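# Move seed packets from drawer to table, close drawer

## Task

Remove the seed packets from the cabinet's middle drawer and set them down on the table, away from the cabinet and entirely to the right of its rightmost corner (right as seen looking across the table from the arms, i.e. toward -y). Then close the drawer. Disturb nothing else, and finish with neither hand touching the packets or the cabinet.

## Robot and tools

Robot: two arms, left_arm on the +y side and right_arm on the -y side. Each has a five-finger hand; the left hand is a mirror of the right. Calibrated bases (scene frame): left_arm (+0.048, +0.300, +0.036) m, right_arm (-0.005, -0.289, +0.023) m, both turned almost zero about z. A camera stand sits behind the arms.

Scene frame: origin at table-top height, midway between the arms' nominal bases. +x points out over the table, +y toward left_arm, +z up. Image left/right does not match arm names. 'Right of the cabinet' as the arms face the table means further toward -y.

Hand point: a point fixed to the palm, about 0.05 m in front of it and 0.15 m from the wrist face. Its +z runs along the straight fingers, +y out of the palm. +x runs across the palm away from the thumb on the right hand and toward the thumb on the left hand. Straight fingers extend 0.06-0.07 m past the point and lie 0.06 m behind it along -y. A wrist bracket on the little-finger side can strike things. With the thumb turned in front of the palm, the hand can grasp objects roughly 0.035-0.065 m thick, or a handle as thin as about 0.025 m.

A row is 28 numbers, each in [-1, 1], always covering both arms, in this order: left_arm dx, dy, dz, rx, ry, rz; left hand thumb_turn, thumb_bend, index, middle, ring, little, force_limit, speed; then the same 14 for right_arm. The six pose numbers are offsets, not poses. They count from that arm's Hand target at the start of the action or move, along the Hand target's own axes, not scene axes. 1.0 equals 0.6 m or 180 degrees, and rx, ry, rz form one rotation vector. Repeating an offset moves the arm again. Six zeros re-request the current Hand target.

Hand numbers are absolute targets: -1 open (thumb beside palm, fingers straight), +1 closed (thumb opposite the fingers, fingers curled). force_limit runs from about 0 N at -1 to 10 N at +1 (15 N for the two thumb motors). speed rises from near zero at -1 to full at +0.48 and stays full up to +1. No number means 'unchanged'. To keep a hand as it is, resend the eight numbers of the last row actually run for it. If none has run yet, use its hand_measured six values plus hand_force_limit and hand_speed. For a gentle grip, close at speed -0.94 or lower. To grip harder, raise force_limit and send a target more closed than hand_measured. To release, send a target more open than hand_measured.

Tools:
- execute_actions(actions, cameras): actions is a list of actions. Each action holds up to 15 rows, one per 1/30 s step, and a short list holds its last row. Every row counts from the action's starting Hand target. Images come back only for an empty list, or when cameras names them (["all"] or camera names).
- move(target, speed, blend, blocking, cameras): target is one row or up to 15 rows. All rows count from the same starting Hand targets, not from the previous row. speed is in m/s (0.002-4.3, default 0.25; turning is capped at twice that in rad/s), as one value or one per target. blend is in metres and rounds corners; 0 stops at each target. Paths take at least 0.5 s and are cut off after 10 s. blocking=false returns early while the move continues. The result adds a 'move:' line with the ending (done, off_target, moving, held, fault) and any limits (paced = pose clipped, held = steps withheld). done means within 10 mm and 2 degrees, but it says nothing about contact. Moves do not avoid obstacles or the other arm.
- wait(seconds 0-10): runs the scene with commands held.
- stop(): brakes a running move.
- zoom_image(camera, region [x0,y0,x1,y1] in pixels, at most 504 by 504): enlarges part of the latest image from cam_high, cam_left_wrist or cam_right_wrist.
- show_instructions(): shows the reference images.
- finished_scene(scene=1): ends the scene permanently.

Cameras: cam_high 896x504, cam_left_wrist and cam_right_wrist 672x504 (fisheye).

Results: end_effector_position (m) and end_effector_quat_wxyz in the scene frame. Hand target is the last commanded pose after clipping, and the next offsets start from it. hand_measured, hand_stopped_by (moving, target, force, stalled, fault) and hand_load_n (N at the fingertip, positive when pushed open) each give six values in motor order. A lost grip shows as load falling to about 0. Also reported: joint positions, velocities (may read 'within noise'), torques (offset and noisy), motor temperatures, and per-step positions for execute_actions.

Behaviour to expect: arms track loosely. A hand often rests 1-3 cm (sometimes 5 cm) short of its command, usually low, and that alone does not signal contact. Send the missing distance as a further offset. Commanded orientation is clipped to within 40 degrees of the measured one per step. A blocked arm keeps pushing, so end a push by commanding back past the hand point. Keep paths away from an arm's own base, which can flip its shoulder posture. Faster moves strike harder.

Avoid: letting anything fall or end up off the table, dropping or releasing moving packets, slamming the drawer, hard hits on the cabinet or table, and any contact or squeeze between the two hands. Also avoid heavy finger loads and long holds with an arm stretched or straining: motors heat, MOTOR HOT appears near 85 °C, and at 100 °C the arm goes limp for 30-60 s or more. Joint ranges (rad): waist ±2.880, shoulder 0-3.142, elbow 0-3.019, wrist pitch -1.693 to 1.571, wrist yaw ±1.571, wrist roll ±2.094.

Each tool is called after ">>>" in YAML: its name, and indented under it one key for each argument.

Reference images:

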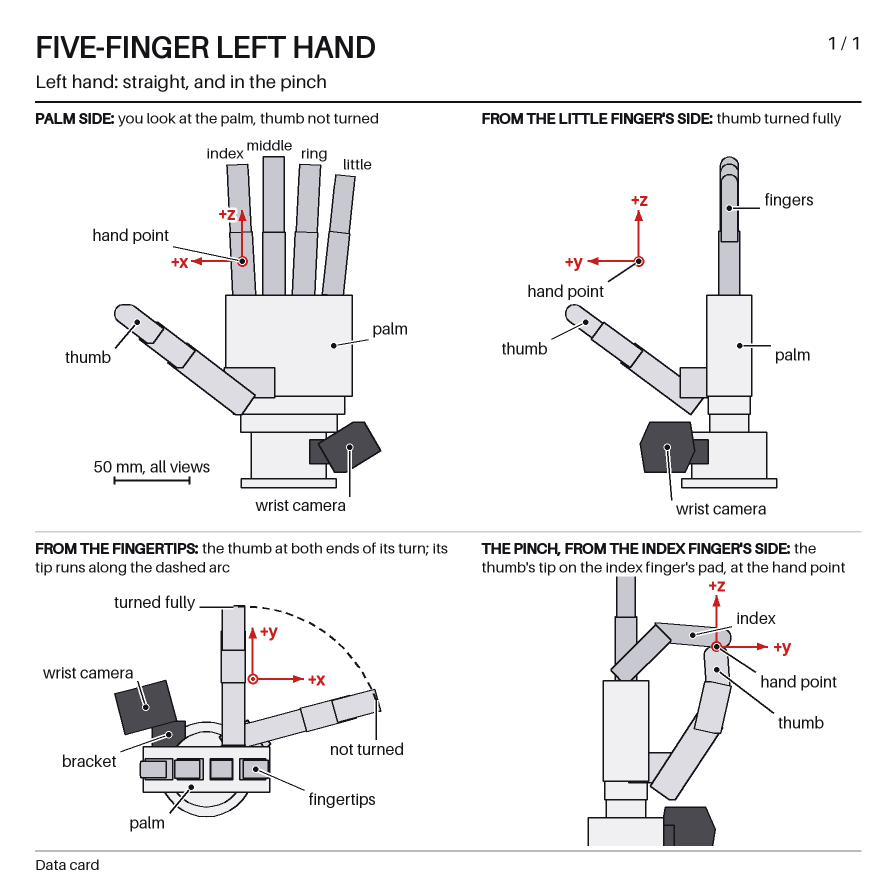

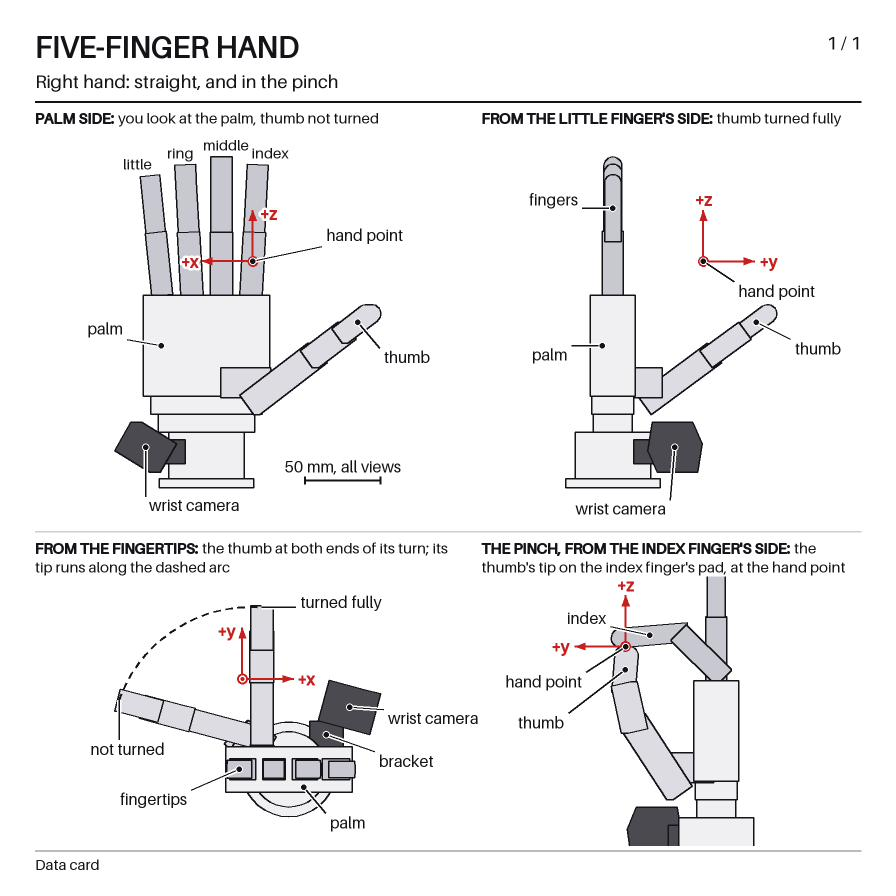

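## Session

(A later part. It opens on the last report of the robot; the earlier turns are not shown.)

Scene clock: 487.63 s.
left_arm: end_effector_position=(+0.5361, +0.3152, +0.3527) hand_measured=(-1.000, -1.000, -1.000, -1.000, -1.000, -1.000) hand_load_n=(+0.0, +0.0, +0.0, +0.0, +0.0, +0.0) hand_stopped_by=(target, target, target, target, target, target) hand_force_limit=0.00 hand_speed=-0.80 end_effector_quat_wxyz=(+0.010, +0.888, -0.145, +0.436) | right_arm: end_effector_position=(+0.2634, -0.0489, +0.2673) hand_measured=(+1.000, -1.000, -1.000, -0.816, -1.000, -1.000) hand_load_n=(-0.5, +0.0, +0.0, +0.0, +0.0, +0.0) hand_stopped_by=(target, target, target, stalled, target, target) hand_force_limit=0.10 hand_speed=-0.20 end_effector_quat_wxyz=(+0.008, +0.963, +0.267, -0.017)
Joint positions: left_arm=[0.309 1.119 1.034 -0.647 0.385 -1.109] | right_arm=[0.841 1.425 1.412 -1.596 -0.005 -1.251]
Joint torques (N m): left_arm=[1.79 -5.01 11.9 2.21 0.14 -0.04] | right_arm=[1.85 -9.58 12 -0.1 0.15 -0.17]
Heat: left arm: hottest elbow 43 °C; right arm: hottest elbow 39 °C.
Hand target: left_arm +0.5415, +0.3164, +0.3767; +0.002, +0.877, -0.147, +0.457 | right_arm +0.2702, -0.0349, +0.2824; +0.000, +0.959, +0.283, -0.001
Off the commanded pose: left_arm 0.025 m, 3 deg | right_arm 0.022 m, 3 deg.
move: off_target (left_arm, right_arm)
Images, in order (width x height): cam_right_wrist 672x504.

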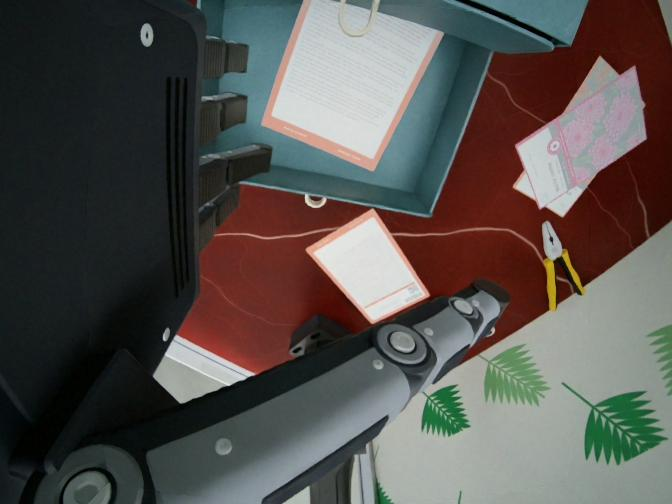

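>>> move:
  target: [0,0,0,0,0,0,-1,-1,-1,-1,-1,-1,0,-0.8,0.039,-0.035,0.1867,0,0,0,1,-1,-0.7,-0.6,-0.7,-1,0.1,-0.2]
  speed: 0.15
  cameras: ["cam_right_wrist"]

>>> zoom_image:
  camera: "cam_right_wrist"
  region: [190, 0, 530, 340]

Scene clock: 501.53 s.
left_arm: end_effector_position=(+0.5361, +0.3152, +0.3527) hand_measured=(-1.000, -1.000, -1.000, -1.000, -1.000, -1.000) hand_load_n=(+0.0, +0.0, +0.0, +0.0, +0.0, +0.0) hand_stopped_by=(target, target, target, target, target, target) hand_force_limit=0.00 hand_speed=-0.80 end_effector_quat_wxyz=(+0.010, +0.888, -0.145, +0.436) | right_arm: end_effector_position=(+0.2801, -0.0146, +0.1691) hand_measured=(+1.000, -1.000, -0.700, -0.600, -0.700, -1.000) hand_load_n=(+0.0, +0.0, +0.0, +0.0, +0.0, +0.0) hand_stopped_by=(target, target, target, target, target, target) hand_force_limit=0.10 hand_speed=-0.20 end_effector_quat_wxyz=(+0.004, +0.960, +0.279, -0.010)
Joint positions: left_arm=[0.309 1.119 1.034 -0.647 0.385 -1.109] | right_arm=[0.865 1.54 1.281 -1.333 -0.005 -1.251]
Joint torques (N m): left_arm=[1.73 -5.3 11.89 2.19 0.15 -0.05] | right_arm=[2.2 -11.63 8.43 0.79 0.13 0.1]
Heat: left arm: hottest elbow 43 °C; right arm: hottest elbow 39 °C.
Hand target: left_arm +0.5415, +0.3164, +0.3767; +0.002, +0.877, -0.147, +0.457 | right_arm +0.2783, -0.0045, +0.1704; +0.000, +0.959, +0.283, -0.001
Off the commanded pose: left_arm 0.025 m, 3 deg | right_arm 0.010 m, 1 deg.
move: off_target (left_arm)
Images, in order (width x height): cam_right_wrist 672x504.

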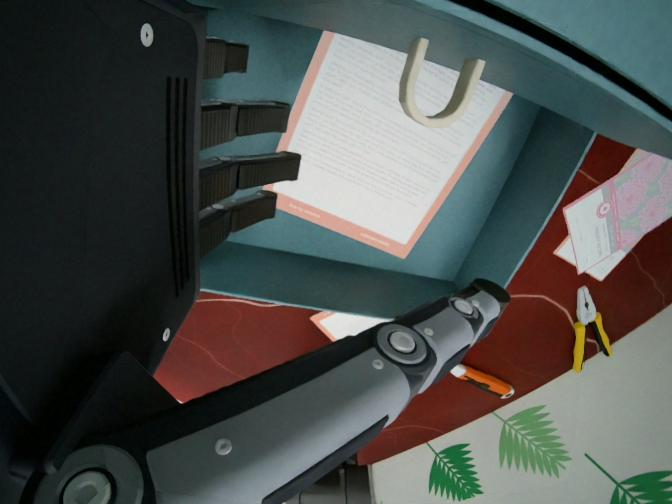

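Scaled by 1.482 from the camera's 672x504 image, which has a finer 960x720 frame.

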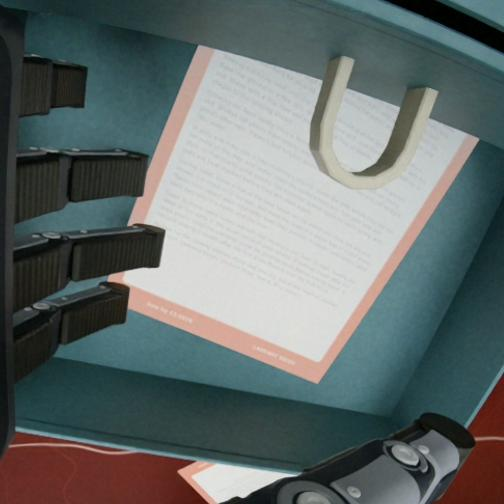

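>>> move:
  target:
    - [0,0,0,0,0,0,-1,-1,-1,-1,-1,-1,0,-0.8,0,0,0.035,0,0,0,1,-1,-0.7,-0.6,-0.7,-1,0.1,-0.2]
    - [0,0,0,0,0,0,-1,-1,-1,-1,-1,-1,0,-0.8,0,0,0.055,0,0,0,1,-1,-0.7,-0.6,-0.7,-1,0.1,-0.2]
  speed: [0.08,0.04]
  cameras: ["cam_right_wrist"]

Scene clock: 504.97 s.
left_arm: end_effector_position=(+0.5361, +0.3152, +0.3527) hand_measured=(-1.000, -1.000, -1.000, -1.000, -1.000, -1.000) hand_load_n=(+0.0, +0.0, +0.0, +0.0, +0.0, +0.0) hand_stopped_by=(target, target, target, target, target, target) hand_force_limit=0.00 hand_speed=-0.80 end_effector_quat_wxyz=(+0.010, +0.888, -0.145, +0.436) | right_arm: end_effector_position=(+0.2810, -0.0128, +0.1470) hand_measured=(+1.000, -1.000, -0.700, -0.600, -0.700, -1.000) hand_load_n=(+0.0, +0.0, +0.0, -1.5, +0.0, +0.0) hand_stopped_by=(target, target, target, target, target, target) hand_force_limit=0.10 hand_speed=-0.20 end_effector_quat_wxyz=(-0.001, +0.961, +0.278, -0.002)
Joint positions: left_arm=[0.309 1.119 1.034 -0.647 0.385 -1.109] | right_arm=[0.867 1.548 1.231 -1.256 -0.004 -1.248]
Joint torques (N m): left_arm=[2.2 -5.19 11.88 2.29 0.17 -0.06] | right_arm=[2.14 -10.29 7.41 1.25 0.14 0.08]
Heat: left arm: hottest elbow 43 °C; right arm: hottest elbow 40 °C.
Hand target: left_arm +0.5415, +0.3164, +0.3767; +0.002, +0.877, -0.147, +0.457 | right_arm +0.2783, -0.0045, +0.1374; +0.000, +0.959, +0.283, -0.001
Off the commanded pose: left_arm 0.025 m, 3 deg | right_arm 0.013 m, 1 deg.
move: off_target (left_arm, right_arm)
Images, in order (width x height): cam_right_wrist 672x504.

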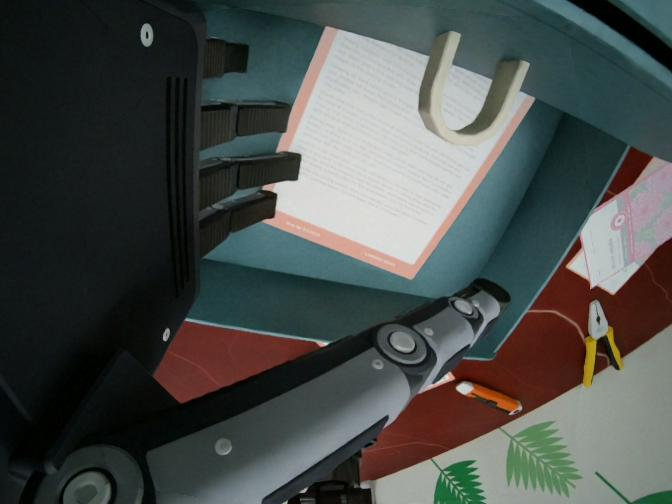

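>>> move:
  target: [0,0,0,0,0,0,-1,-1,-1,-1,-1,-1,0,-0.8,-0.075,0,0.005,0,0,0,1,-1,-0.7,-0.6,-0.7,-1,0.1,-0.2]
  speed: 0.05
  cameras: ["cam_right_wrist"]

Scene clock: 507.60 s.
left_arm: end_effector_position=(+0.5361, +0.3152, +0.3527) hand_measured=(-1.000, -1.000, -1.000, -1.000, -1.000, -1.000) hand_load_n=(+0.0, +0.0, +0.0, +0.0, +0.0, +0.0) hand_stopped_by=(target, target, target, target, target, target) hand_force_limit=0.00 hand_speed=-0.80 end_effector_quat_wxyz=(+0.010, +0.888, -0.145, +0.436) | right_arm: end_effector_position=(+0.2540, -0.0288, +0.1449) hand_measured=(+1.000, -1.000, -0.700, -0.600, -0.700, -1.000) hand_load_n=(+0.0, +0.0, +0.0, -2.5, +0.0, +0.0) hand_stopped_by=(target, target, target, target, target, target) hand_force_limit=0.10 hand_speed=-0.20 end_effector_quat_wxyz=(-0.007, +0.958, +0.285, +0.014)
Joint positions: left_arm=[0.309 1.119 1.034 -0.647 0.385 -1.109] | right_arm=[0.899 1.451 1.121 -1.21 0.005 -1.23]
Joint torques (N m): left_arm=[1.9 -5.3 11.88 2.26 0.15 -0.04] | right_arm=[2.37 -9.17 6.46 0.55 0.04 0.17]
Heat: left arm: hottest elbow 43 °C; right arm: hottest elbow 39 °C.
Hand target: left_arm +0.5415, +0.3164, +0.3767; +0.002, +0.877, -0.147, +0.457 | right_arm +0.2405, -0.0290, +0.1344; +0.000, +0.959, +0.283, -0.001
Off the commanded pose: left_arm 0.025 m, 3 deg | right_arm 0.017 m, 2 deg.
move: off_target (left_arm, right_arm)
Images, in order (width x height): cam_right_wrist 672x504.

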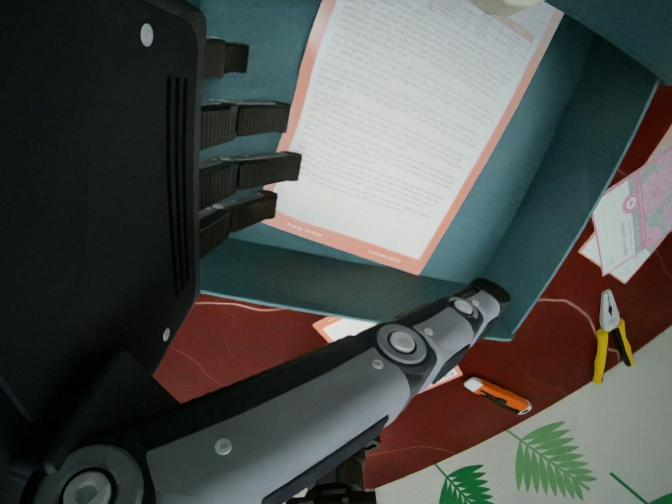

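>>> move:
  target:
    - [0,0,0,0,0,0,-1,-1,-1,-1,-1,-1,0,-0.8,0,0,-0.09,0,0,0,1,-1,-0.7,-0.6,-0.7,-1,0.1,-0.2]
    - [0,0,0,0,0,0,-1,-1,-1,-1,-1,-1,0,-0.8,0.036,0.0847,-0.0927,0.25,0,0,1,-1,-1,-1,-1,-1,0.1,-0.2]
  speed: [0.1,0.25]
  cameras: ["cam_right_wrist","cam_high"]

>>> zoom_image:
  camera: "cam_high"
  region: [260, 190, 420, 400]

Scene clock: 517.50 s.
left_arm: end_effector_position=(+0.5361, +0.3152, +0.3527) hand_measured=(-1.000, -1.000, -1.000, -1.000, -1.000, -1.000) hand_load_n=(+0.0, +0.0, +0.0, +0.0, +0.0, +0.0) hand_stopped_by=(target, target, target, target, target, target) hand_force_limit=0.00 hand_speed=-0.80 end_effector_quat_wxyz=(+0.010, +0.888, -0.145, +0.436) | right_arm: end_effector_position=(+0.2728, -0.0653, +0.1764) hand_measured=(+1.000, -1.000, -1.000, -1.000, -1.000, -1.000) hand_load_n=(+0.0, +0.0, +0.0, +0.0, +0.0, +0.0) hand_stopped_by=(target, target, target, target, target, target) hand_force_limit=0.10 hand_speed=-0.20 end_effector_quat_wxyz=(-0.360, +0.890, +0.252, -0.125)
Joint positions: left_arm=[0.309 1.119 1.034 -0.647 0.385 -1.109] | right_arm=[0.411 1.451 1.159 -1.454 -0.766 -1.762]
Joint torques (N m): left_arm=[1.85 -5.13 11.9 2.21 0.17 -0.07] | right_arm=[0.38 -9.52 10.89 -0.35 -0.7 -0.18]
Heat: left arm: hottest elbow 43 °C; right arm: hottest elbow 39 °C.
Hand target: left_arm +0.5415, +0.3164, +0.3767; +0.002, +0.877, -0.147, +0.457 | right_arm +0.2863, -0.0599, +0.1900; -0.367, +0.886, +0.262, -0.109
Off the commanded pose: left_arm 0.025 m, 3 deg | right_arm 0.020 m, 2 deg.
move: off_target (left_arm, right_arm); target 2's new numbers were sent with right_arm's hand 0.020 m and 2 deg from that target
Images, in order (width x height): cam_high 896x504, cam_right_wrist 672x504.

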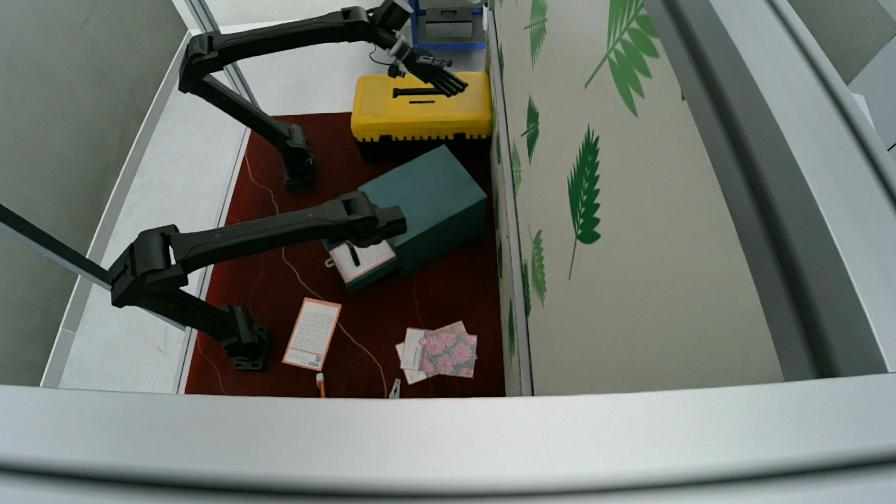

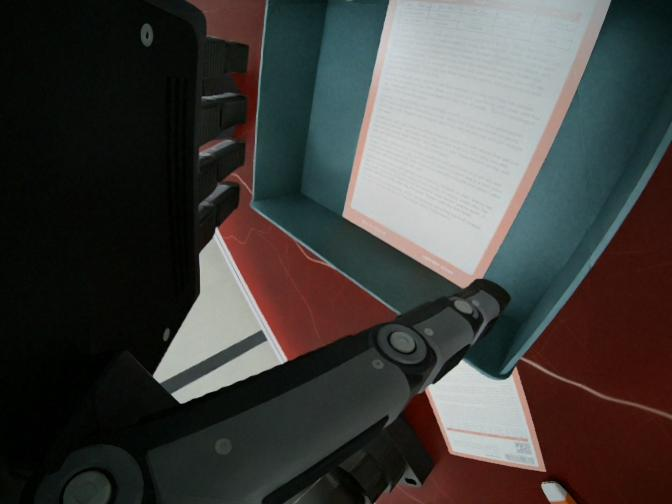

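Scaled by 2.400.

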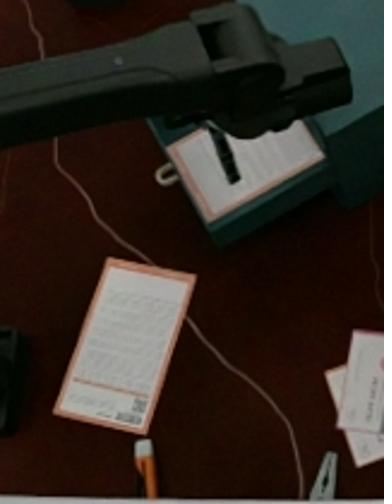

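>>> move:
  target:
    - [0,0,0,0,0,0,-1,-1,-1,-1,-1,-1,0,-0.8,0.0167,0.0177,0.006,-0.25,0,0,1,-1,-0.7,-0.6,-0.7,-1,0.1,-0.2]
    - [0,0,0,0,0,0,-1,-1,-1,-1,-1,-1,0,-0.8,0.0167,0.0683,0.0567,-0.25,0,0,1,-1,-0.7,-0.6,-0.7,-1,0.1,-0.2]
    - [0,0,0,0,0,0,-1,-1,-1,-1,-1,-1,0,-0.8,0.0167,0.0295,0.1002,-0.25,0,0,1,-1,-0.7,-0.6,-0.7,-1,0.1,-0.2]
    - [0,0,0,0,0,0,-1,-1,-1,-1,-1,-1,0,-0.8,0.0167,-0.0295,0.0295,-0.25,0,0,1,-1,-0.7,-0.6,-0.7,-1,0.1,-0.2]
  speed: [0.25,0.08,0.04,0.15]
  cameras: ["cam_right_wrist"]

Scene clock: 531.53 s.
left_arm: end_effector_position=(+0.5361, +0.3152, +0.3527) hand_measured=(-1.000, -1.000, -1.000, -1.000, -1.000, -1.000) hand_load_n=(+0.0, +0.0, +0.0, +0.0, +0.0, +0.0) hand_stopped_by=(target, target, target, target, target, target) hand_force_limit=0.00 hand_speed=-0.80 end_effector_quat_wxyz=(+0.010, +0.888, -0.145, +0.436) | right_arm: end_effector_position=(+0.2768, -0.0492, +0.1728) hand_measured=(+1.000, -1.000, -0.700, -0.600, -0.700, -1.000) hand_load_n=(+0.0, +0.0, +0.0, +0.0, +0.0, +0.0) hand_stopped_by=(target, target, target, target, target, target) hand_force_limit=0.10 hand_speed=-0.20 end_effector_quat_wxyz=(+0.013, +0.959, +0.283, -0.020)
Joint positions: left_arm=[0.309 1.119 1.034 -0.647 0.385 -1.109] | right_arm=[0.822 1.483 1.222 -1.357 0.001 -1.302]
Joint torques (N m): left_arm=[1.85 -5.3 11.82 2.18 0.16 -0.06] | right_arm=[1.9 -11.52 11.07 -0.1 -0.06 0.07]
Heat: left arm: hottest elbow 43 °C; right arm: hottest elbow 40 °C.
Hand target: left_arm +0.5415, +0.3164, +0.3767; +0.002, +0.877, -0.147, +0.457 | right_arm +0.2811, -0.0335, +0.1900; +0.000, +0.959, +0.283, -0.001
Off the commanded pose: left_arm 0.025 m, 3 deg | right_arm 0.024 m, 3 deg.
move: off_target (left_arm, right_arm)
Images, in order (width x height): cam_right_wrist 672x504.

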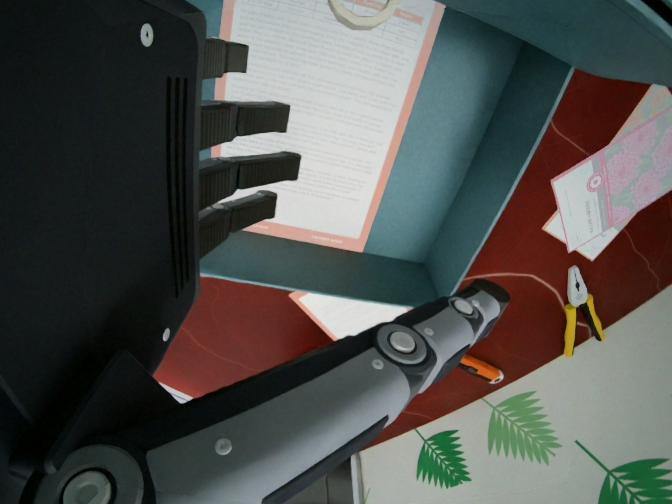

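>>> move:
  target:
    - [0,0,0,0,0,0,-1,-1,-1,-1,-1,-1,0,-0.8,-0.0167,0.041,0,0.25,0,0,1,-0.9,-1,-1,-1,-1,0.1,-0.2]
    - [0,0,0,0,0,0,-1,-1,-1,-1,-1,-1,0,-0.8,-0.0167,0.041,0.11,0.25,0,0,1,-0.9,-1,-1,-1,-1,0.1,-0.2]
  speed: [0.25,0.1]
  blend: 0.02
  cameras: ["cam_right_wrist"]

Scene clock: 536.27 s.
left_arm: end_effector_position=(+0.5361, +0.3152, +0.3527) hand_measured=(-1.000, -1.000, -1.000, -1.000, -1.000, -1.000) hand_load_n=(+0.0, +0.0, +0.5, +0.0, +0.0, +0.0) hand_stopped_by=(target, target, target, target, target, target) hand_force_limit=0.00 hand_speed=-0.80 end_effector_quat_wxyz=(+0.010, +0.888, -0.145, +0.436) | right_arm: end_effector_position=(+0.2789, -0.0613, +0.1238) hand_measured=(+1.000, -0.900, -1.000, -1.000, -1.000, -1.000) hand_load_n=(+0.0, +0.0, +0.0, +0.0, +0.0, +0.0) hand_stopped_by=(target, target, target, target, target, target) hand_force_limit=0.10 hand_speed=-0.20 end_effector_quat_wxyz=(-0.361, +0.889, +0.255, -0.119)
Joint positions: left_arm=[0.309 1.119 1.034 -0.647 0.385 -1.109] | right_arm=[0.414 1.511 1.08 -1.3 -0.766 -1.76]
Joint torques (N m): left_arm=[1.96 -5.48 11.86 2.24 0.16 -0.04] | right_arm=[0.21 -10.05 7.68 0.51 -0.7 -0.19]
Heat: left arm: hottest elbow 43 °C; right arm: hottest elbow 40 °C.
Hand target: left_arm +0.5415, +0.3164, +0.3767; +0.002, +0.877, -0.147, +0.457 | right_arm +0.2860, -0.0596, +0.1240; -0.367, +0.886, +0.262, -0.109
Off the commanded pose: left_arm 0.025 m, 3 deg | right_arm 0.007 m, 2 deg.
move: off_target (left_arm)
Images, in order (width x height): cam_right_wrist 672x504.

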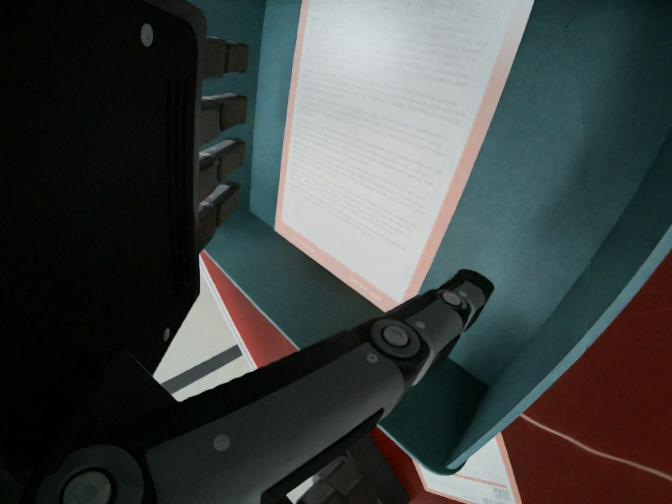

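>>> execute_actions:
  actions: []
  cameras: ["cam_high","cam_right_wrist"]

Scene clock: 544.00 s.
left_arm: end_effector_position=(+0.5361, +0.3152, +0.3527) hand_measured=(-1.000, -1.000, -1.000, -1.000, -1.000, -1.000) hand_load_n=(+0.0, +0.0, +0.0, +0.0, +0.0, +0.0) hand_stopped_by=(target, target, target, target, target, target) hand_force_limit=0.00 hand_speed=-0.80 end_effector_quat_wxyz=(+0.010, +0.888, -0.145, +0.436) | right_arm: end_effector_position=(+0.2789, -0.0613, +0.1238) hand_measured=(+1.000, -0.900, -1.000, -1.000, -1.000, -1.000) hand_load_n=(+0.0, +0.0, -0.5, +0.0, +0.0, +0.0) hand_stopped_by=(target, target, target, target, target, target) hand_force_limit=0.10 hand_speed=-0.20 end_effector_quat_wxyz=(-0.361, +0.889, +0.255, -0.119)
Joint positions: left_arm=[0.309 1.119 1.034 -0.647 0.385 -1.109] | right_arm=[0.414 1.511 1.08 -1.3 -0.766 -1.76]
Joint velocities: within noise
Joint torques (N m): left_arm=[1.96 -5.19 11.85 2.21 0.16 -0.07] | right_arm=[0.21 -10.05 7.68 0.5 -0.71 -0.18]
Motor temperatures (°C): left_arm=[29 32 43 33 24 29] | right_arm=[37 33 39 32 28 26]
Heat: left arm: hottest elbow 43 °C; right arm: hottest elbow 39 °C.
Hand target: left_arm +0.5415, +0.3164, +0.3767; +0.002, +0.877, -0.147, +0.457 | right_arm +0.2860, -0.0596, +0.1240; -0.367, +0.886, +0.262, -0.109
Off the commanded pose: left_arm 0.025 m, 3 deg | right_arm 0.007 m, 2 deg.
Images, in order (width x height): cam_high 896x504, cam_right_wrist 672x504.

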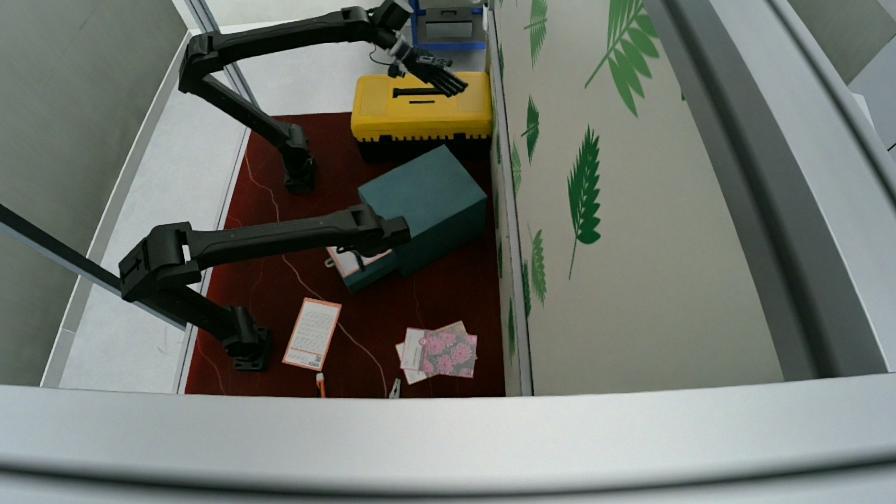

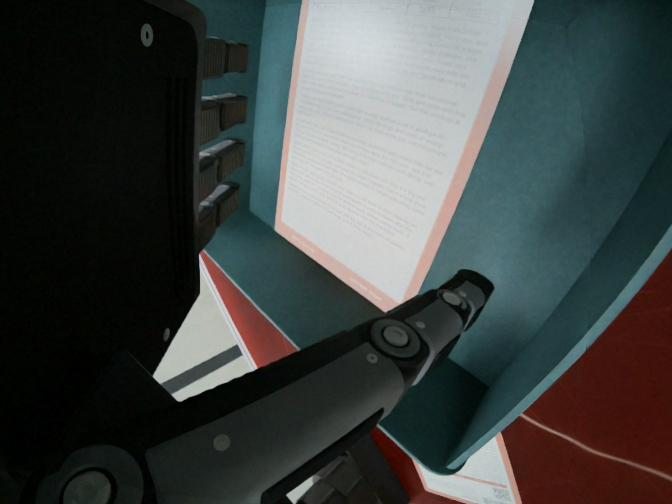

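>>> move:
  target: [0,0,0,0,0,0,-1,-1,-1,-1,-1,-1,0,-0.8,0,0.0436,0.0271,0,0,0,1,-0.9,-1,-1,-1,-1,0.1,-0.2]
  speed: 0.08
  cameras: ["cam_right_wrist"]

Scene clock: 546.40 s.
left_arm: end_effector_position=(+0.5361, +0.3152, +0.3527) hand_measured=(-1.000, -1.000, -1.000, -1.000, -1.000, -1.000) hand_load_n=(+0.0, +0.5, +0.0, +0.0, +0.0, +0.0) hand_stopped_by=(target, target, target, target, target, target) hand_force_limit=0.00 hand_speed=-0.80 end_effector_quat_wxyz=(+0.010, +0.888, -0.145, +0.436) | right_arm: end_effector_position=(+0.2794, -0.0622, +0.0960) hand_measured=(+1.000, -0.900, -1.000, -1.000, -1.000, -1.000) hand_load_n=(-0.5, +0.0, +0.5, +0.0, +0.0, +0.0) hand_stopped_by=(target, target, target, target, target, target) hand_force_limit=0.10 hand_speed=-0.20 end_effector_quat_wxyz=(-0.362, +0.887, +0.261, -0.121)
Joint positions: left_arm=[0.309 1.119 1.034 -0.647 0.385 -1.109] | right_arm=[0.411 1.551 1.043 -1.237 -0.768 -1.782]
Joint torques (N m): left_arm=[2.08 -5.25 11.86 2.24 0.15 -0.08] | right_arm=[-0.21 -10.05 7.27 0.54 -0.56 -0.21]
Heat: left arm: hottest elbow 43 °C; right arm: hottest elbow 39 °C.
Hand target: left_arm +0.5415, +0.3164, +0.3767; +0.002, +0.877, -0.147, +0.457 | right_arm +0.2898, -0.0654, +0.0940; -0.367, +0.886, +0.262, -0.109
Off the commanded pose: left_arm 0.025 m, 3 deg | right_arm 0.011 m, 2 deg.
move: off_target (left_arm, right_arm)
Images, in order (width x height): cam_right_wrist 672x504.

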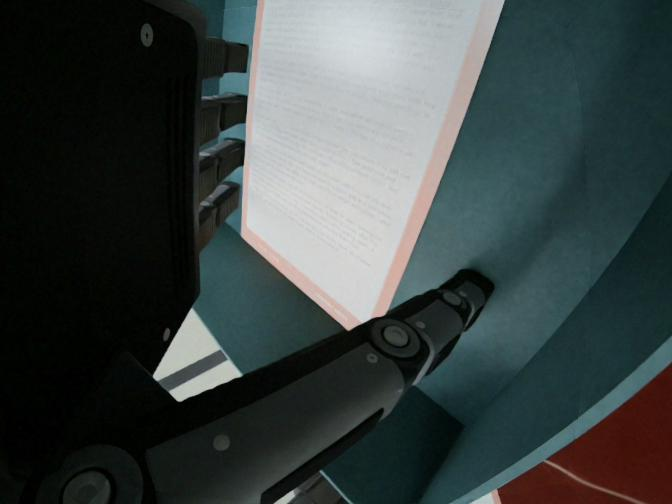

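>>> zoom_image:
  camera: "cam_right_wrist"
  region: [180, 20, 320, 250]

>>> zoom_image:
  camera: "cam_high"
  region: [290, 170, 470, 310]

Scaled by 2.191 from the camera's 672x504 image, which has a finer 960x720 frame.

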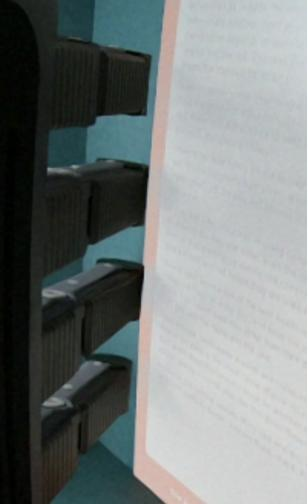

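This scene's latest camera images include none from cam_high. They are from: cam_right_wrist. cam_high's image comes with the result of a call that names it in "cameras".

>>> move:
  target:
    - [0,0,0,0,0,0,-1,-1,-1,-1,-1,-1,0,-0.8,0,0.0021,-0.0262,0,0,0,1,-0.9,-1,-1,-1,-1,0.1,-0.2]
    - [0,0,0,0,0,0,-1,-1,-1,-1,-1,-1,0,-0.8,0,0.0212,-0.0071,0,0,0,1,-0.9,-1,-1,-1,-1,0.1,-0.2]
  speed: 0.08
  cameras: ["cam_right_wrist"]

>>> zoom_image:
  camera: "cam_right_wrist"
  region: [180, 20, 320, 250]

Scene clock: 552.87 s.
left_arm: end_effector_position=(+0.5361, +0.3152, +0.3527) hand_measured=(-1.000, -1.000, -1.000, -1.000, -1.000, -1.000) hand_load_n=(+0.5, -0.5, +0.0, +0.0, +0.0, +0.0) hand_stopped_by=(target, target, target, target, target, target) hand_force_limit=0.00 hand_speed=-0.80 end_effector_quat_wxyz=(+0.010, +0.888, -0.145, +0.436) | right_arm: end_effector_position=(+0.2832, -0.0738, +0.0959) hand_measured=(+1.000, -0.900, -1.000, -1.000, -1.000, -1.000) hand_load_n=(+2.0, +0.0, +0.0, +0.0, +0.0, +0.0) hand_stopped_by=(target, target, target, target, target, target) hand_force_limit=0.10 hand_speed=-0.20 end_effector_quat_wxyz=(-0.365, +0.886, +0.258, -0.121)
Joint positions: left_arm=[0.309 1.119 1.034 -0.647 0.385 -1.109] | right_arm=[0.378 1.554 1.043 -1.264 -0.769 -1.823]
Joint torques (N m): left_arm=[1.79 -5.25 11.82 2.28 0.15 -0.07] | right_arm=[0.09 -8.64 7.42 1.02 -0.29 -0.19]
Heat: left arm: hottest elbow 43 °C; right arm: hottest elbow 39 °C.
Hand target: left_arm +0.5415, +0.3164, +0.3767; +0.002, +0.877, -0.147, +0.457 | right_arm +0.2963, -0.0755, +0.0880; -0.367, +0.886, +0.262, -0.109
Off the commanded pose: left_arm 0.025 m, 3 deg | right_arm 0.015 m, 1 deg.
move: off_target (left_arm, right_arm)
Images, in order (width x height): cam_right_wrist 672x504.

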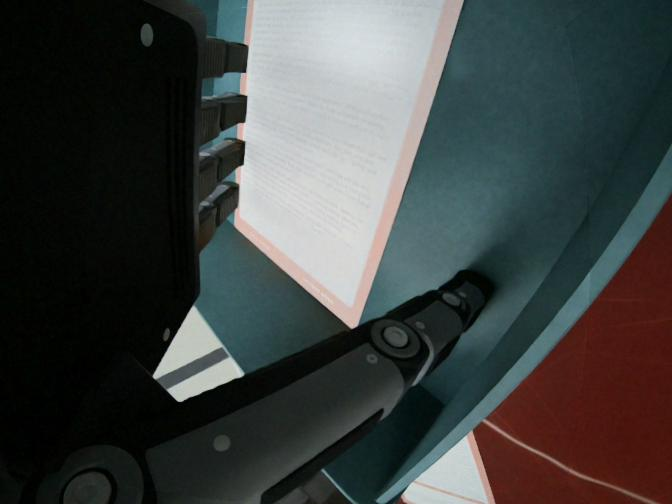

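Scaled by 2.191 from the camera's 672x504 image, which has a finer 960x720 frame.

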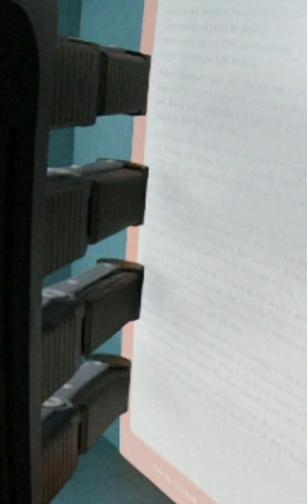

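>>> move:
  target:
    - [0,0,0,0,0,0,-1,-1,-1,-1,-1,-1,0,-0.8,0,0,0,0.022,0,0,1,-0.85,-1,-1,-1,-1,-0.4,-0.7]
    - [0,0,0,0,0,0,-1,-1,-1,-1,-1,-1,0,-0.8,0,0,0,0.022,0,0,1,-0.5,-1,-1,-1,-1,-0.4,-0.7]
  speed: 0.08
  cameras: ["cam_right_wrist"]

Scene clock: 560.00 s.
left_arm: end_effector_position=(+0.5361, +0.3152, +0.3527) hand_measured=(-1.000, -1.000, -1.000, -1.000, -1.000, -1.000) hand_load_n=(+0.0, +0.0, +0.0, +0.0, +0.0, +0.0) hand_stopped_by=(target, target, target, target, target, target) hand_force_limit=0.00 hand_speed=-0.80 end_effector_quat_wxyz=(+0.010, +0.888, -0.145, +0.436) | right_arm: end_effector_position=(+0.2898, -0.0799, +0.0958) hand_measured=(+1.000, -0.502, -1.000, -1.000, -1.000, -1.000) hand_load_n=(+0.0, +1.5, -0.5, +0.0, +0.0, +0.0) hand_stopped_by=(target, target, target, target, target, target) hand_force_limit=-0.40 hand_speed=-0.70 end_effector_quat_wxyz=(-0.396, +0.877, +0.248, -0.116)
Joint positions: left_arm=[0.309 1.119 1.034 -0.647 0.385 -1.109] | right_arm=[0.327 1.569 1.043 -1.282 -0.824 -1.88]
Joint torques (N m): left_arm=[2.2 -5.25 11.84 2.21 0.17 -0.06] | right_arm=[1.03 -7.82 7.95 0.06 -0.51 -0.25]
Heat: left arm: hottest elbow 43 °C; right arm: hottest elbow 39 °C.
Hand target: left_arm +0.5415, +0.3164, +0.3767; +0.002, +0.877, -0.147, +0.457 | right_arm +0.2963, -0.0755, +0.0880; -0.397, +0.873, +0.258, -0.118
Off the commanded pose: left_arm 0.025 m, 3 deg | right_arm 0.011 m, 1 deg.
move: off_target (left_arm, right_arm); target 2's new numbers were sent with right_arm's hand 0.014 m and 1 deg from that target
Images, in order (width x height): cam_right_wrist 672x504.

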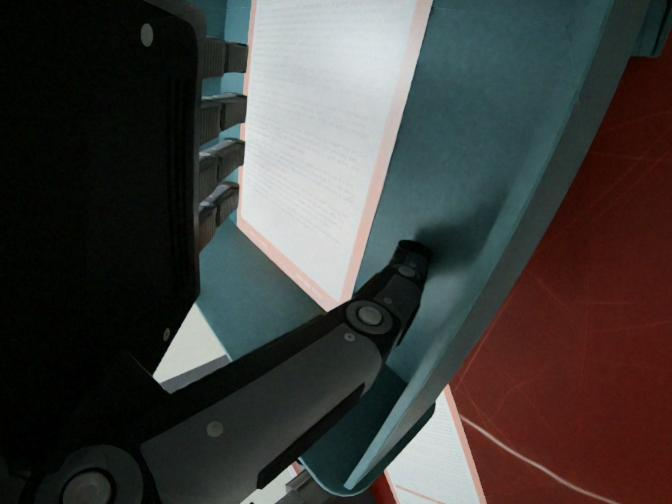

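>>> move:
  target: [0,0,0,0,0,0,-1,-1,-1,-1,-1,-1,0,-0.8,0,0,0,0,0,0,1,-0.3,-1,-1,-1,-1,-0.4,-0.7]
  speed: 0.08
  cameras: ["cam_right_wrist"]

Scene clock: 562.07 s.
left_arm: end_effector_position=(+0.5361, +0.3152, +0.3527) hand_measured=(-1.000, -1.000, -1.000, -1.000, -1.000, -1.000) hand_load_n=(+0.0, +0.0, +0.0, +0.0, +0.0, +0.0) hand_stopped_by=(target, target, target, target, target, target) hand_force_limit=0.00 hand_speed=-0.80 end_effector_quat_wxyz=(+0.010, +0.888, -0.145, +0.436) | right_arm: end_effector_position=(+0.2896, -0.0799, +0.0921) hand_measured=(+1.000, -0.300, -1.000, -1.000, -1.000, -1.000) hand_load_n=(+0.0, +1.0, +0.0, +0.0, +0.0, +0.0) hand_stopped_by=(target, target, target, target, target, target) hand_force_limit=-0.40 hand_speed=-0.70 end_effector_quat_wxyz=(-0.395, +0.876, +0.247, -0.120)
Joint positions: left_arm=[0.309 1.119 1.034 -0.647 0.385 -1.109] | right_arm=[0.327 1.58 1.043 -1.28 -0.824 -1.881]
Joint torques (N m): left_arm=[1.9 -4.95 11.88 2.25 0.15 -0.06] | right_arm=[1.03 -8.7 7.94 0.05 -0.5 -0.22]
Heat: left arm: hottest elbow 43 °C; right arm: hottest elbow 39 °C.
Hand target: left_arm +0.5415, +0.3164, +0.3767; +0.002, +0.877, -0.147, +0.457 | right_arm +0.2963, -0.0755, +0.0880; -0.397, +0.873, +0.258, -0.118
Off the commanded pose: left_arm 0.025 m, 3 deg | right_arm 0.009 m, 1 deg.
move: off_target (left_arm)
Images, in order (width x height): cam_right_wrist 672x504.

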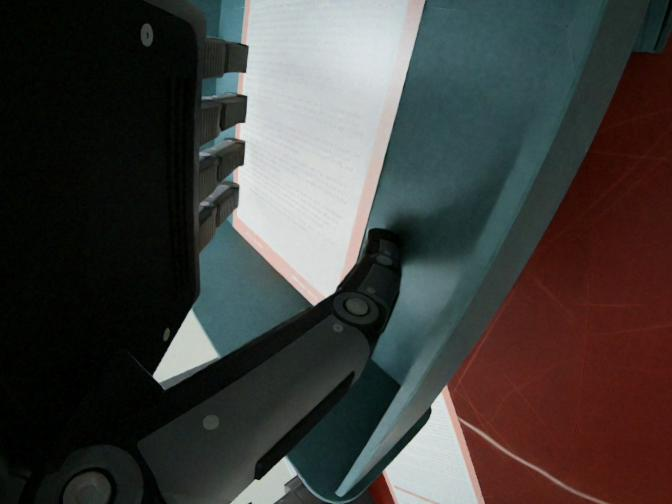

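>>> move:
  target: [0,0,0,0,0,0,-1,-1,-1,-1,-1,-1,0,-0.8,0,0,0,0,0,0,1,-0.1,-0.8,-0.8,-0.8,-0.8,-0.4,-0.7]
  speed: 0.08
  cameras: ["cam_right_wrist"]

>>> zoom_image:
  camera: "cam_right_wrist"
  region: [180, 20, 480, 350]

Scene clock: 564.37 s.
left_arm: end_effector_position=(+0.5361, +0.3152, +0.3527) hand_measured=(-1.000, -1.000, -1.000, -1.000, -1.000, -1.000) hand_load_n=(+0.0, -0.5, +0.0, +0.0, +0.0, +0.0) hand_stopped_by=(target, target, target, target, target, target) hand_force_limit=0.00 hand_speed=-0.80 end_effector_quat_wxyz=(+0.010, +0.888, -0.145, +0.436) | right_arm: end_effector_position=(+0.2884, -0.0763, +0.0928) hand_measured=(+1.000, -0.100, -0.800, -0.866, -0.800, -0.800) hand_load_n=(+0.0, +0.0, -0.5, +0.5, +2.5, +0.0) hand_stopped_by=(target, target, target, force, target, target) hand_force_limit=-0.40 hand_speed=-0.70 end_effector_quat_wxyz=(-0.404, +0.872, +0.247, -0.121)
Joint positions: left_arm=[0.309 1.119 1.034 -0.647 0.385 -1.109] | right_arm=[0.328 1.583 1.043 -1.282 -0.843 -1.888]
Joint torques (N m): left_arm=[1.85 -5.19 11.86 2.29 0.16 -0.05] | right_arm=[1.03 -9.05 7.92 0.05 -0.11 -0.17]
Heat: left arm: hottest elbow 43 °C; right arm: hottest elbow 39 °C.
Hand target: left_arm +0.5415, +0.3164, +0.3767; +0.002, +0.877, -0.147, +0.457 | right_arm +0.2963, -0.0755, +0.0880; -0.397, +0.873, +0.258, -0.118
Off the commanded pose: left_arm 0.025 m, 3 deg | right_arm 0.009 m, 1 deg.
move: off_target (left_arm)
Images, in order (width x height): cam_right_wrist 672x504.

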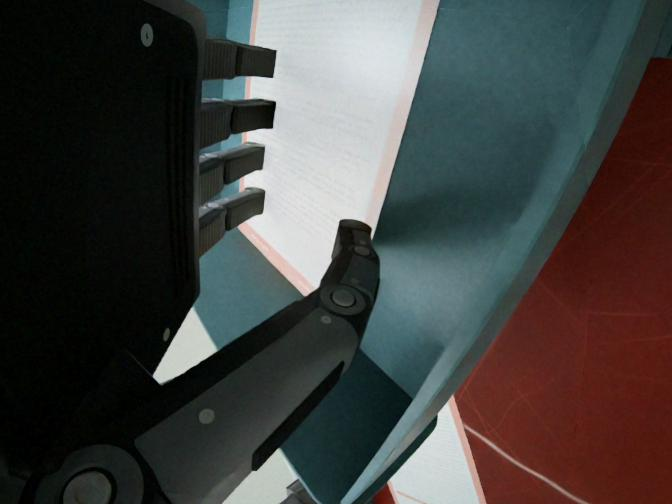

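Scaled by 1.527 from the camera's 672x504 image, which has a finer 960x720 frame.

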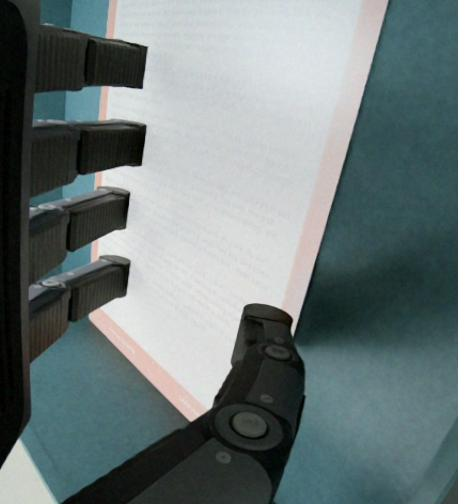

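>>> move:
  target:
    - [0,0,0,0,0,0,-1,-1,-1,-1,-1,-1,0,-0.8,0,0,0,0,0,0,1,-0.55,-0.8,-0.8,-0.8,-0.8,-0.4,-0.7]
    - [0,0,0,0,0,0,-1,-1,-1,-1,-1,-1,0,-0.8,0,0.003,0.003,0.035,0,0,1,-0.55,-0.8,-0.8,-0.8,-0.8,-0.4,-0.7]
  speed: 0.08
  cameras: ["cam_right_wrist"]

>>> zoom_image:
  camera: "cam_right_wrist"
  region: [180, 20, 480, 350]

Scene clock: 572.80 s.
left_arm: end_effector_position=(+0.5361, +0.3152, +0.3527) hand_measured=(-1.000, -1.000, -1.000, -1.000, -1.000, -1.000) hand_load_n=(+0.0, +0.0, +0.0, +0.0, +0.0, +0.0) hand_stopped_by=(target, target, target, target, target, target) hand_force_limit=0.00 hand_speed=-0.80 end_effector_quat_wxyz=(+0.010, +0.888, -0.145, +0.436) | right_arm: end_effector_position=(+0.2861, -0.0716, +0.0992) hand_measured=(+1.000, -0.546, -0.800, -0.866, -0.800, -0.800) hand_load_n=(+0.0, -2.5, +0.0, +0.0, +0.0, +0.0) hand_stopped_by=(target, target, target, force, target, target) hand_force_limit=-0.40 hand_speed=-0.70 end_effector_quat_wxyz=(-0.448, +0.850, +0.244, -0.132)
Joint positions: left_arm=[0.309 1.119 1.034 -0.647 0.385 -1.109] | right_arm=[0.301 1.615 1.06 -1.357 -0.93 -1.981]
Joint torques (N m): left_arm=[2.08 -4.95 11.89 2.25 0.16 -0.05] | right_arm=[0.15 -7.47 7.56 0.01 -0.15 -0.35]
Heat: left arm: hottest elbow 43 °C; right arm: hottest elbow 39 °C.
Hand target: left_arm +0.5415, +0.3164, +0.3767; +0.002, +0.877, -0.147, +0.457 | right_arm +0.2962, -0.0754, +0.0855; -0.445, +0.850, +0.251, -0.132
Off the commanded pose: left_arm 0.025 m, 3 deg | right_arm 0.017 m, 1 deg.
move: off_target (left_arm, right_arm)
Images, in order (width x height): cam_right_wrist 672x504.

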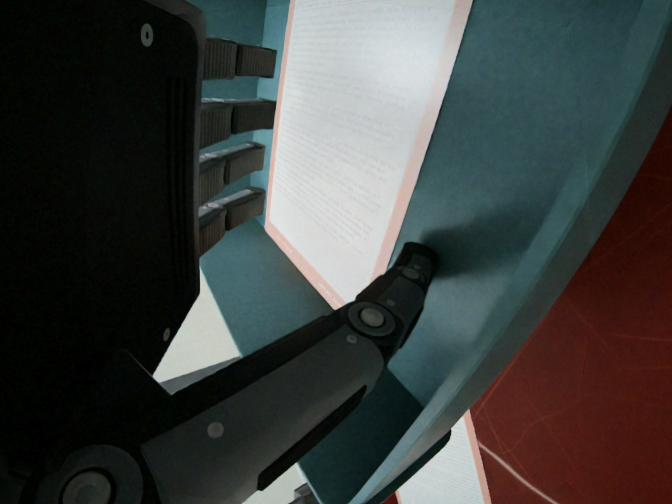

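Scaled by 1.527 from the camera's 672x504 image, which has a finer 960x720 frame.

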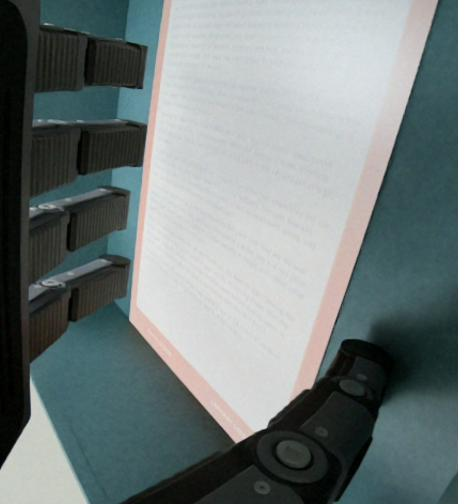

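>>> move:
  target: [0,0,0,0,0,0,-1,-1,-1,-1,-1,-1,0,-0.8,0,0,0,0,0,0,1,-0.5,-0.55,-0.55,-0.55,-0.55,-0.4,-0.7]
  speed: 0.08
  cameras: ["cam_right_wrist"]

>>> zoom_image:
  camera: "cam_right_wrist"
  region: [180, 20, 480, 350]

Scene clock: 575.90 s.
left_arm: end_effector_position=(+0.5361, +0.3152, +0.3527) hand_measured=(-1.000, -1.000, -1.000, -1.000, -1.000, -1.000) hand_load_n=(-0.5, +0.0, +0.0, +0.0, +0.0, +0.0) hand_stopped_by=(target, target, target, target, target, target) hand_force_limit=0.00 hand_speed=-0.80 end_effector_quat_wxyz=(+0.010, +0.888, -0.145, +0.436) | right_arm: end_effector_position=(+0.2868, -0.0730, +0.0987) hand_measured=(+1.000, -0.500, -0.550, -0.552, -0.550, -0.550) hand_load_n=(+0.0, +0.5, +0.0, +2.5, +0.0, +0.0) hand_stopped_by=(target, target, target, force, target, target) hand_force_limit=-0.40 hand_speed=-0.70 end_effector_quat_wxyz=(-0.450, +0.849, +0.241, -0.132)
Joint positions: left_arm=[0.309 1.119 1.034 -0.647 0.385 -1.109] | right_arm=[0.295 1.618 1.06 -1.36 -0.933 -1.986]
Joint torques (N m): left_arm=[2.02 -5.01 11.96 2.24 0.17 -0.05] | right_arm=[0.15 -7.77 7.53 0.05 -0.05 -0.32]
Heat: left arm: hottest elbow 43 °C; right arm: hottest elbow 38 °C.
Hand target: left_arm +0.5415, +0.3164, +0.3767; +0.002, +0.877, -0.147, +0.457 | right_arm +0.2962, -0.0754, +0.0855; -0.445, +0.850, +0.251, -0.132
Off the commanded pose: left_arm 0.025 m, 3 deg | right_arm 0.016 m, 1 deg.
move: off_target (left_arm, right_arm)
Images, in order (width x height): cam_right_wrist 672x504.

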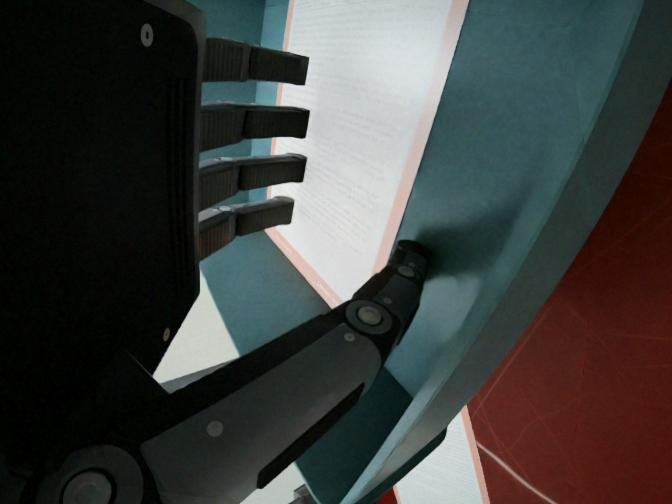

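Scaled by 1.527 from the camera's 672x504 image, which has a finer 960x720 frame.

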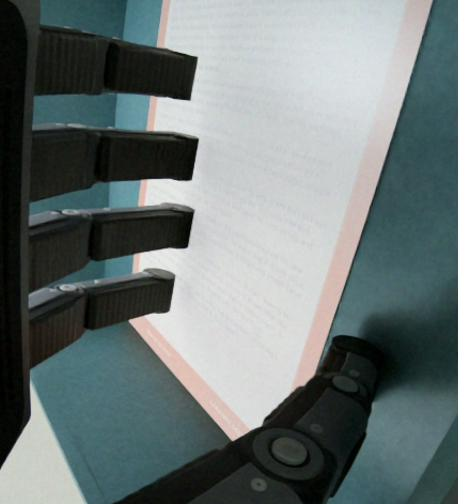

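>>> move:
  target: [0,0,0,0,0,0,-1,-1,-1,-1,-1,-1,0,-0.8,0,0,0,0,0,0,1,-0.32,-0.55,-0.552,-0.55,-0.55,-0.4,-0.7]
  speed: 0.08
  cameras: ["cam_right_wrist"]

>>> zoom_image:
  camera: "cam_right_wrist"
  region: [180, 20, 480, 350]

Scene clock: 578.07 s.
left_arm: end_effector_position=(+0.5361, +0.3152, +0.3527) hand_measured=(-1.000, -1.000, -1.000, -1.000, -1.000, -1.000) hand_load_n=(+0.0, +0.0, +0.0, +0.0, +0.0, +0.0) hand_stopped_by=(target, target, target, target, target, target) hand_force_limit=0.00 hand_speed=-0.80 end_effector_quat_wxyz=(+0.010, +0.888, -0.145, +0.436) | right_arm: end_effector_position=(+0.2870, -0.0724, +0.0984) hand_measured=(+1.000, -0.320, -0.550, -0.552, -0.550, -0.550) hand_load_n=(+0.0, -0.5, +0.0, +2.0, +0.0, +0.0) hand_stopped_by=(target, target, target, target, target, target) hand_force_limit=-0.40 hand_speed=-0.70 end_effector_quat_wxyz=(-0.452, +0.848, +0.242, -0.132)
Joint positions: left_arm=[0.309 1.119 1.034 -0.647 0.385 -1.109] | right_arm=[0.295 1.62 1.06 -1.36 -0.936 -1.99]
Joint torques (N m): left_arm=[1.96 -5.07 11.86 2.17 0.17 -0.06] | right_arm=[0.26 -7.94 7.53 0.08 0.04 -0.27]
Heat: left arm: hottest elbow 43 °C; right arm: hottest elbow 38 °C.
Hand target: left_arm +0.5415, +0.3164, +0.3767; +0.002, +0.877, -0.147, +0.457 | right_arm +0.2962, -0.0754, +0.0855; -0.445, +0.850, +0.251, -0.132
Off the commanded pose: left_arm 0.025 m, 3 deg | right_arm 0.016 m, 1 deg.
move: off_target (left_arm, right_arm)
Images, in order (width x height): cam_right_wrist 672x504.

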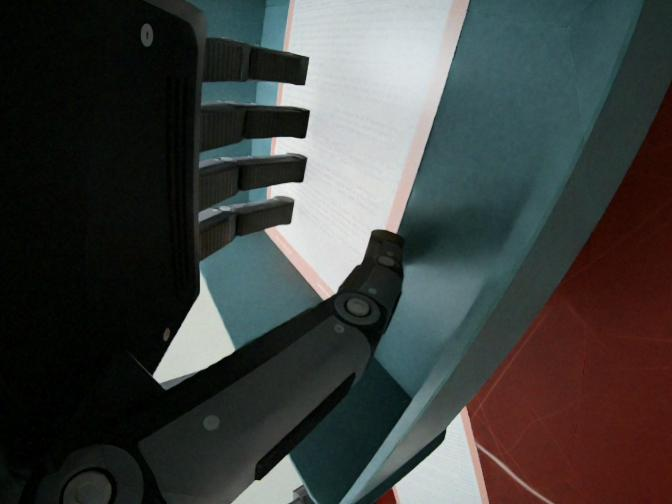

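Scaled by 1.527 from the camera's 672x504 image, which has a finer 960x720 frame.

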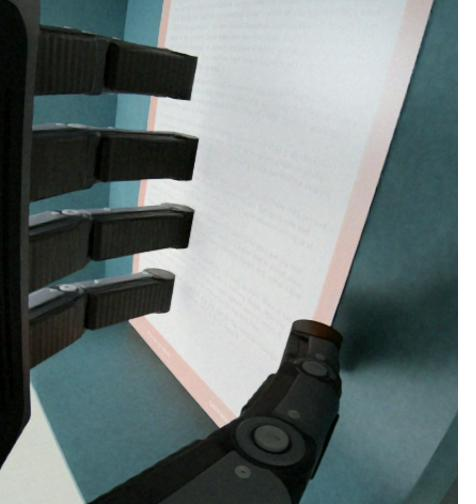

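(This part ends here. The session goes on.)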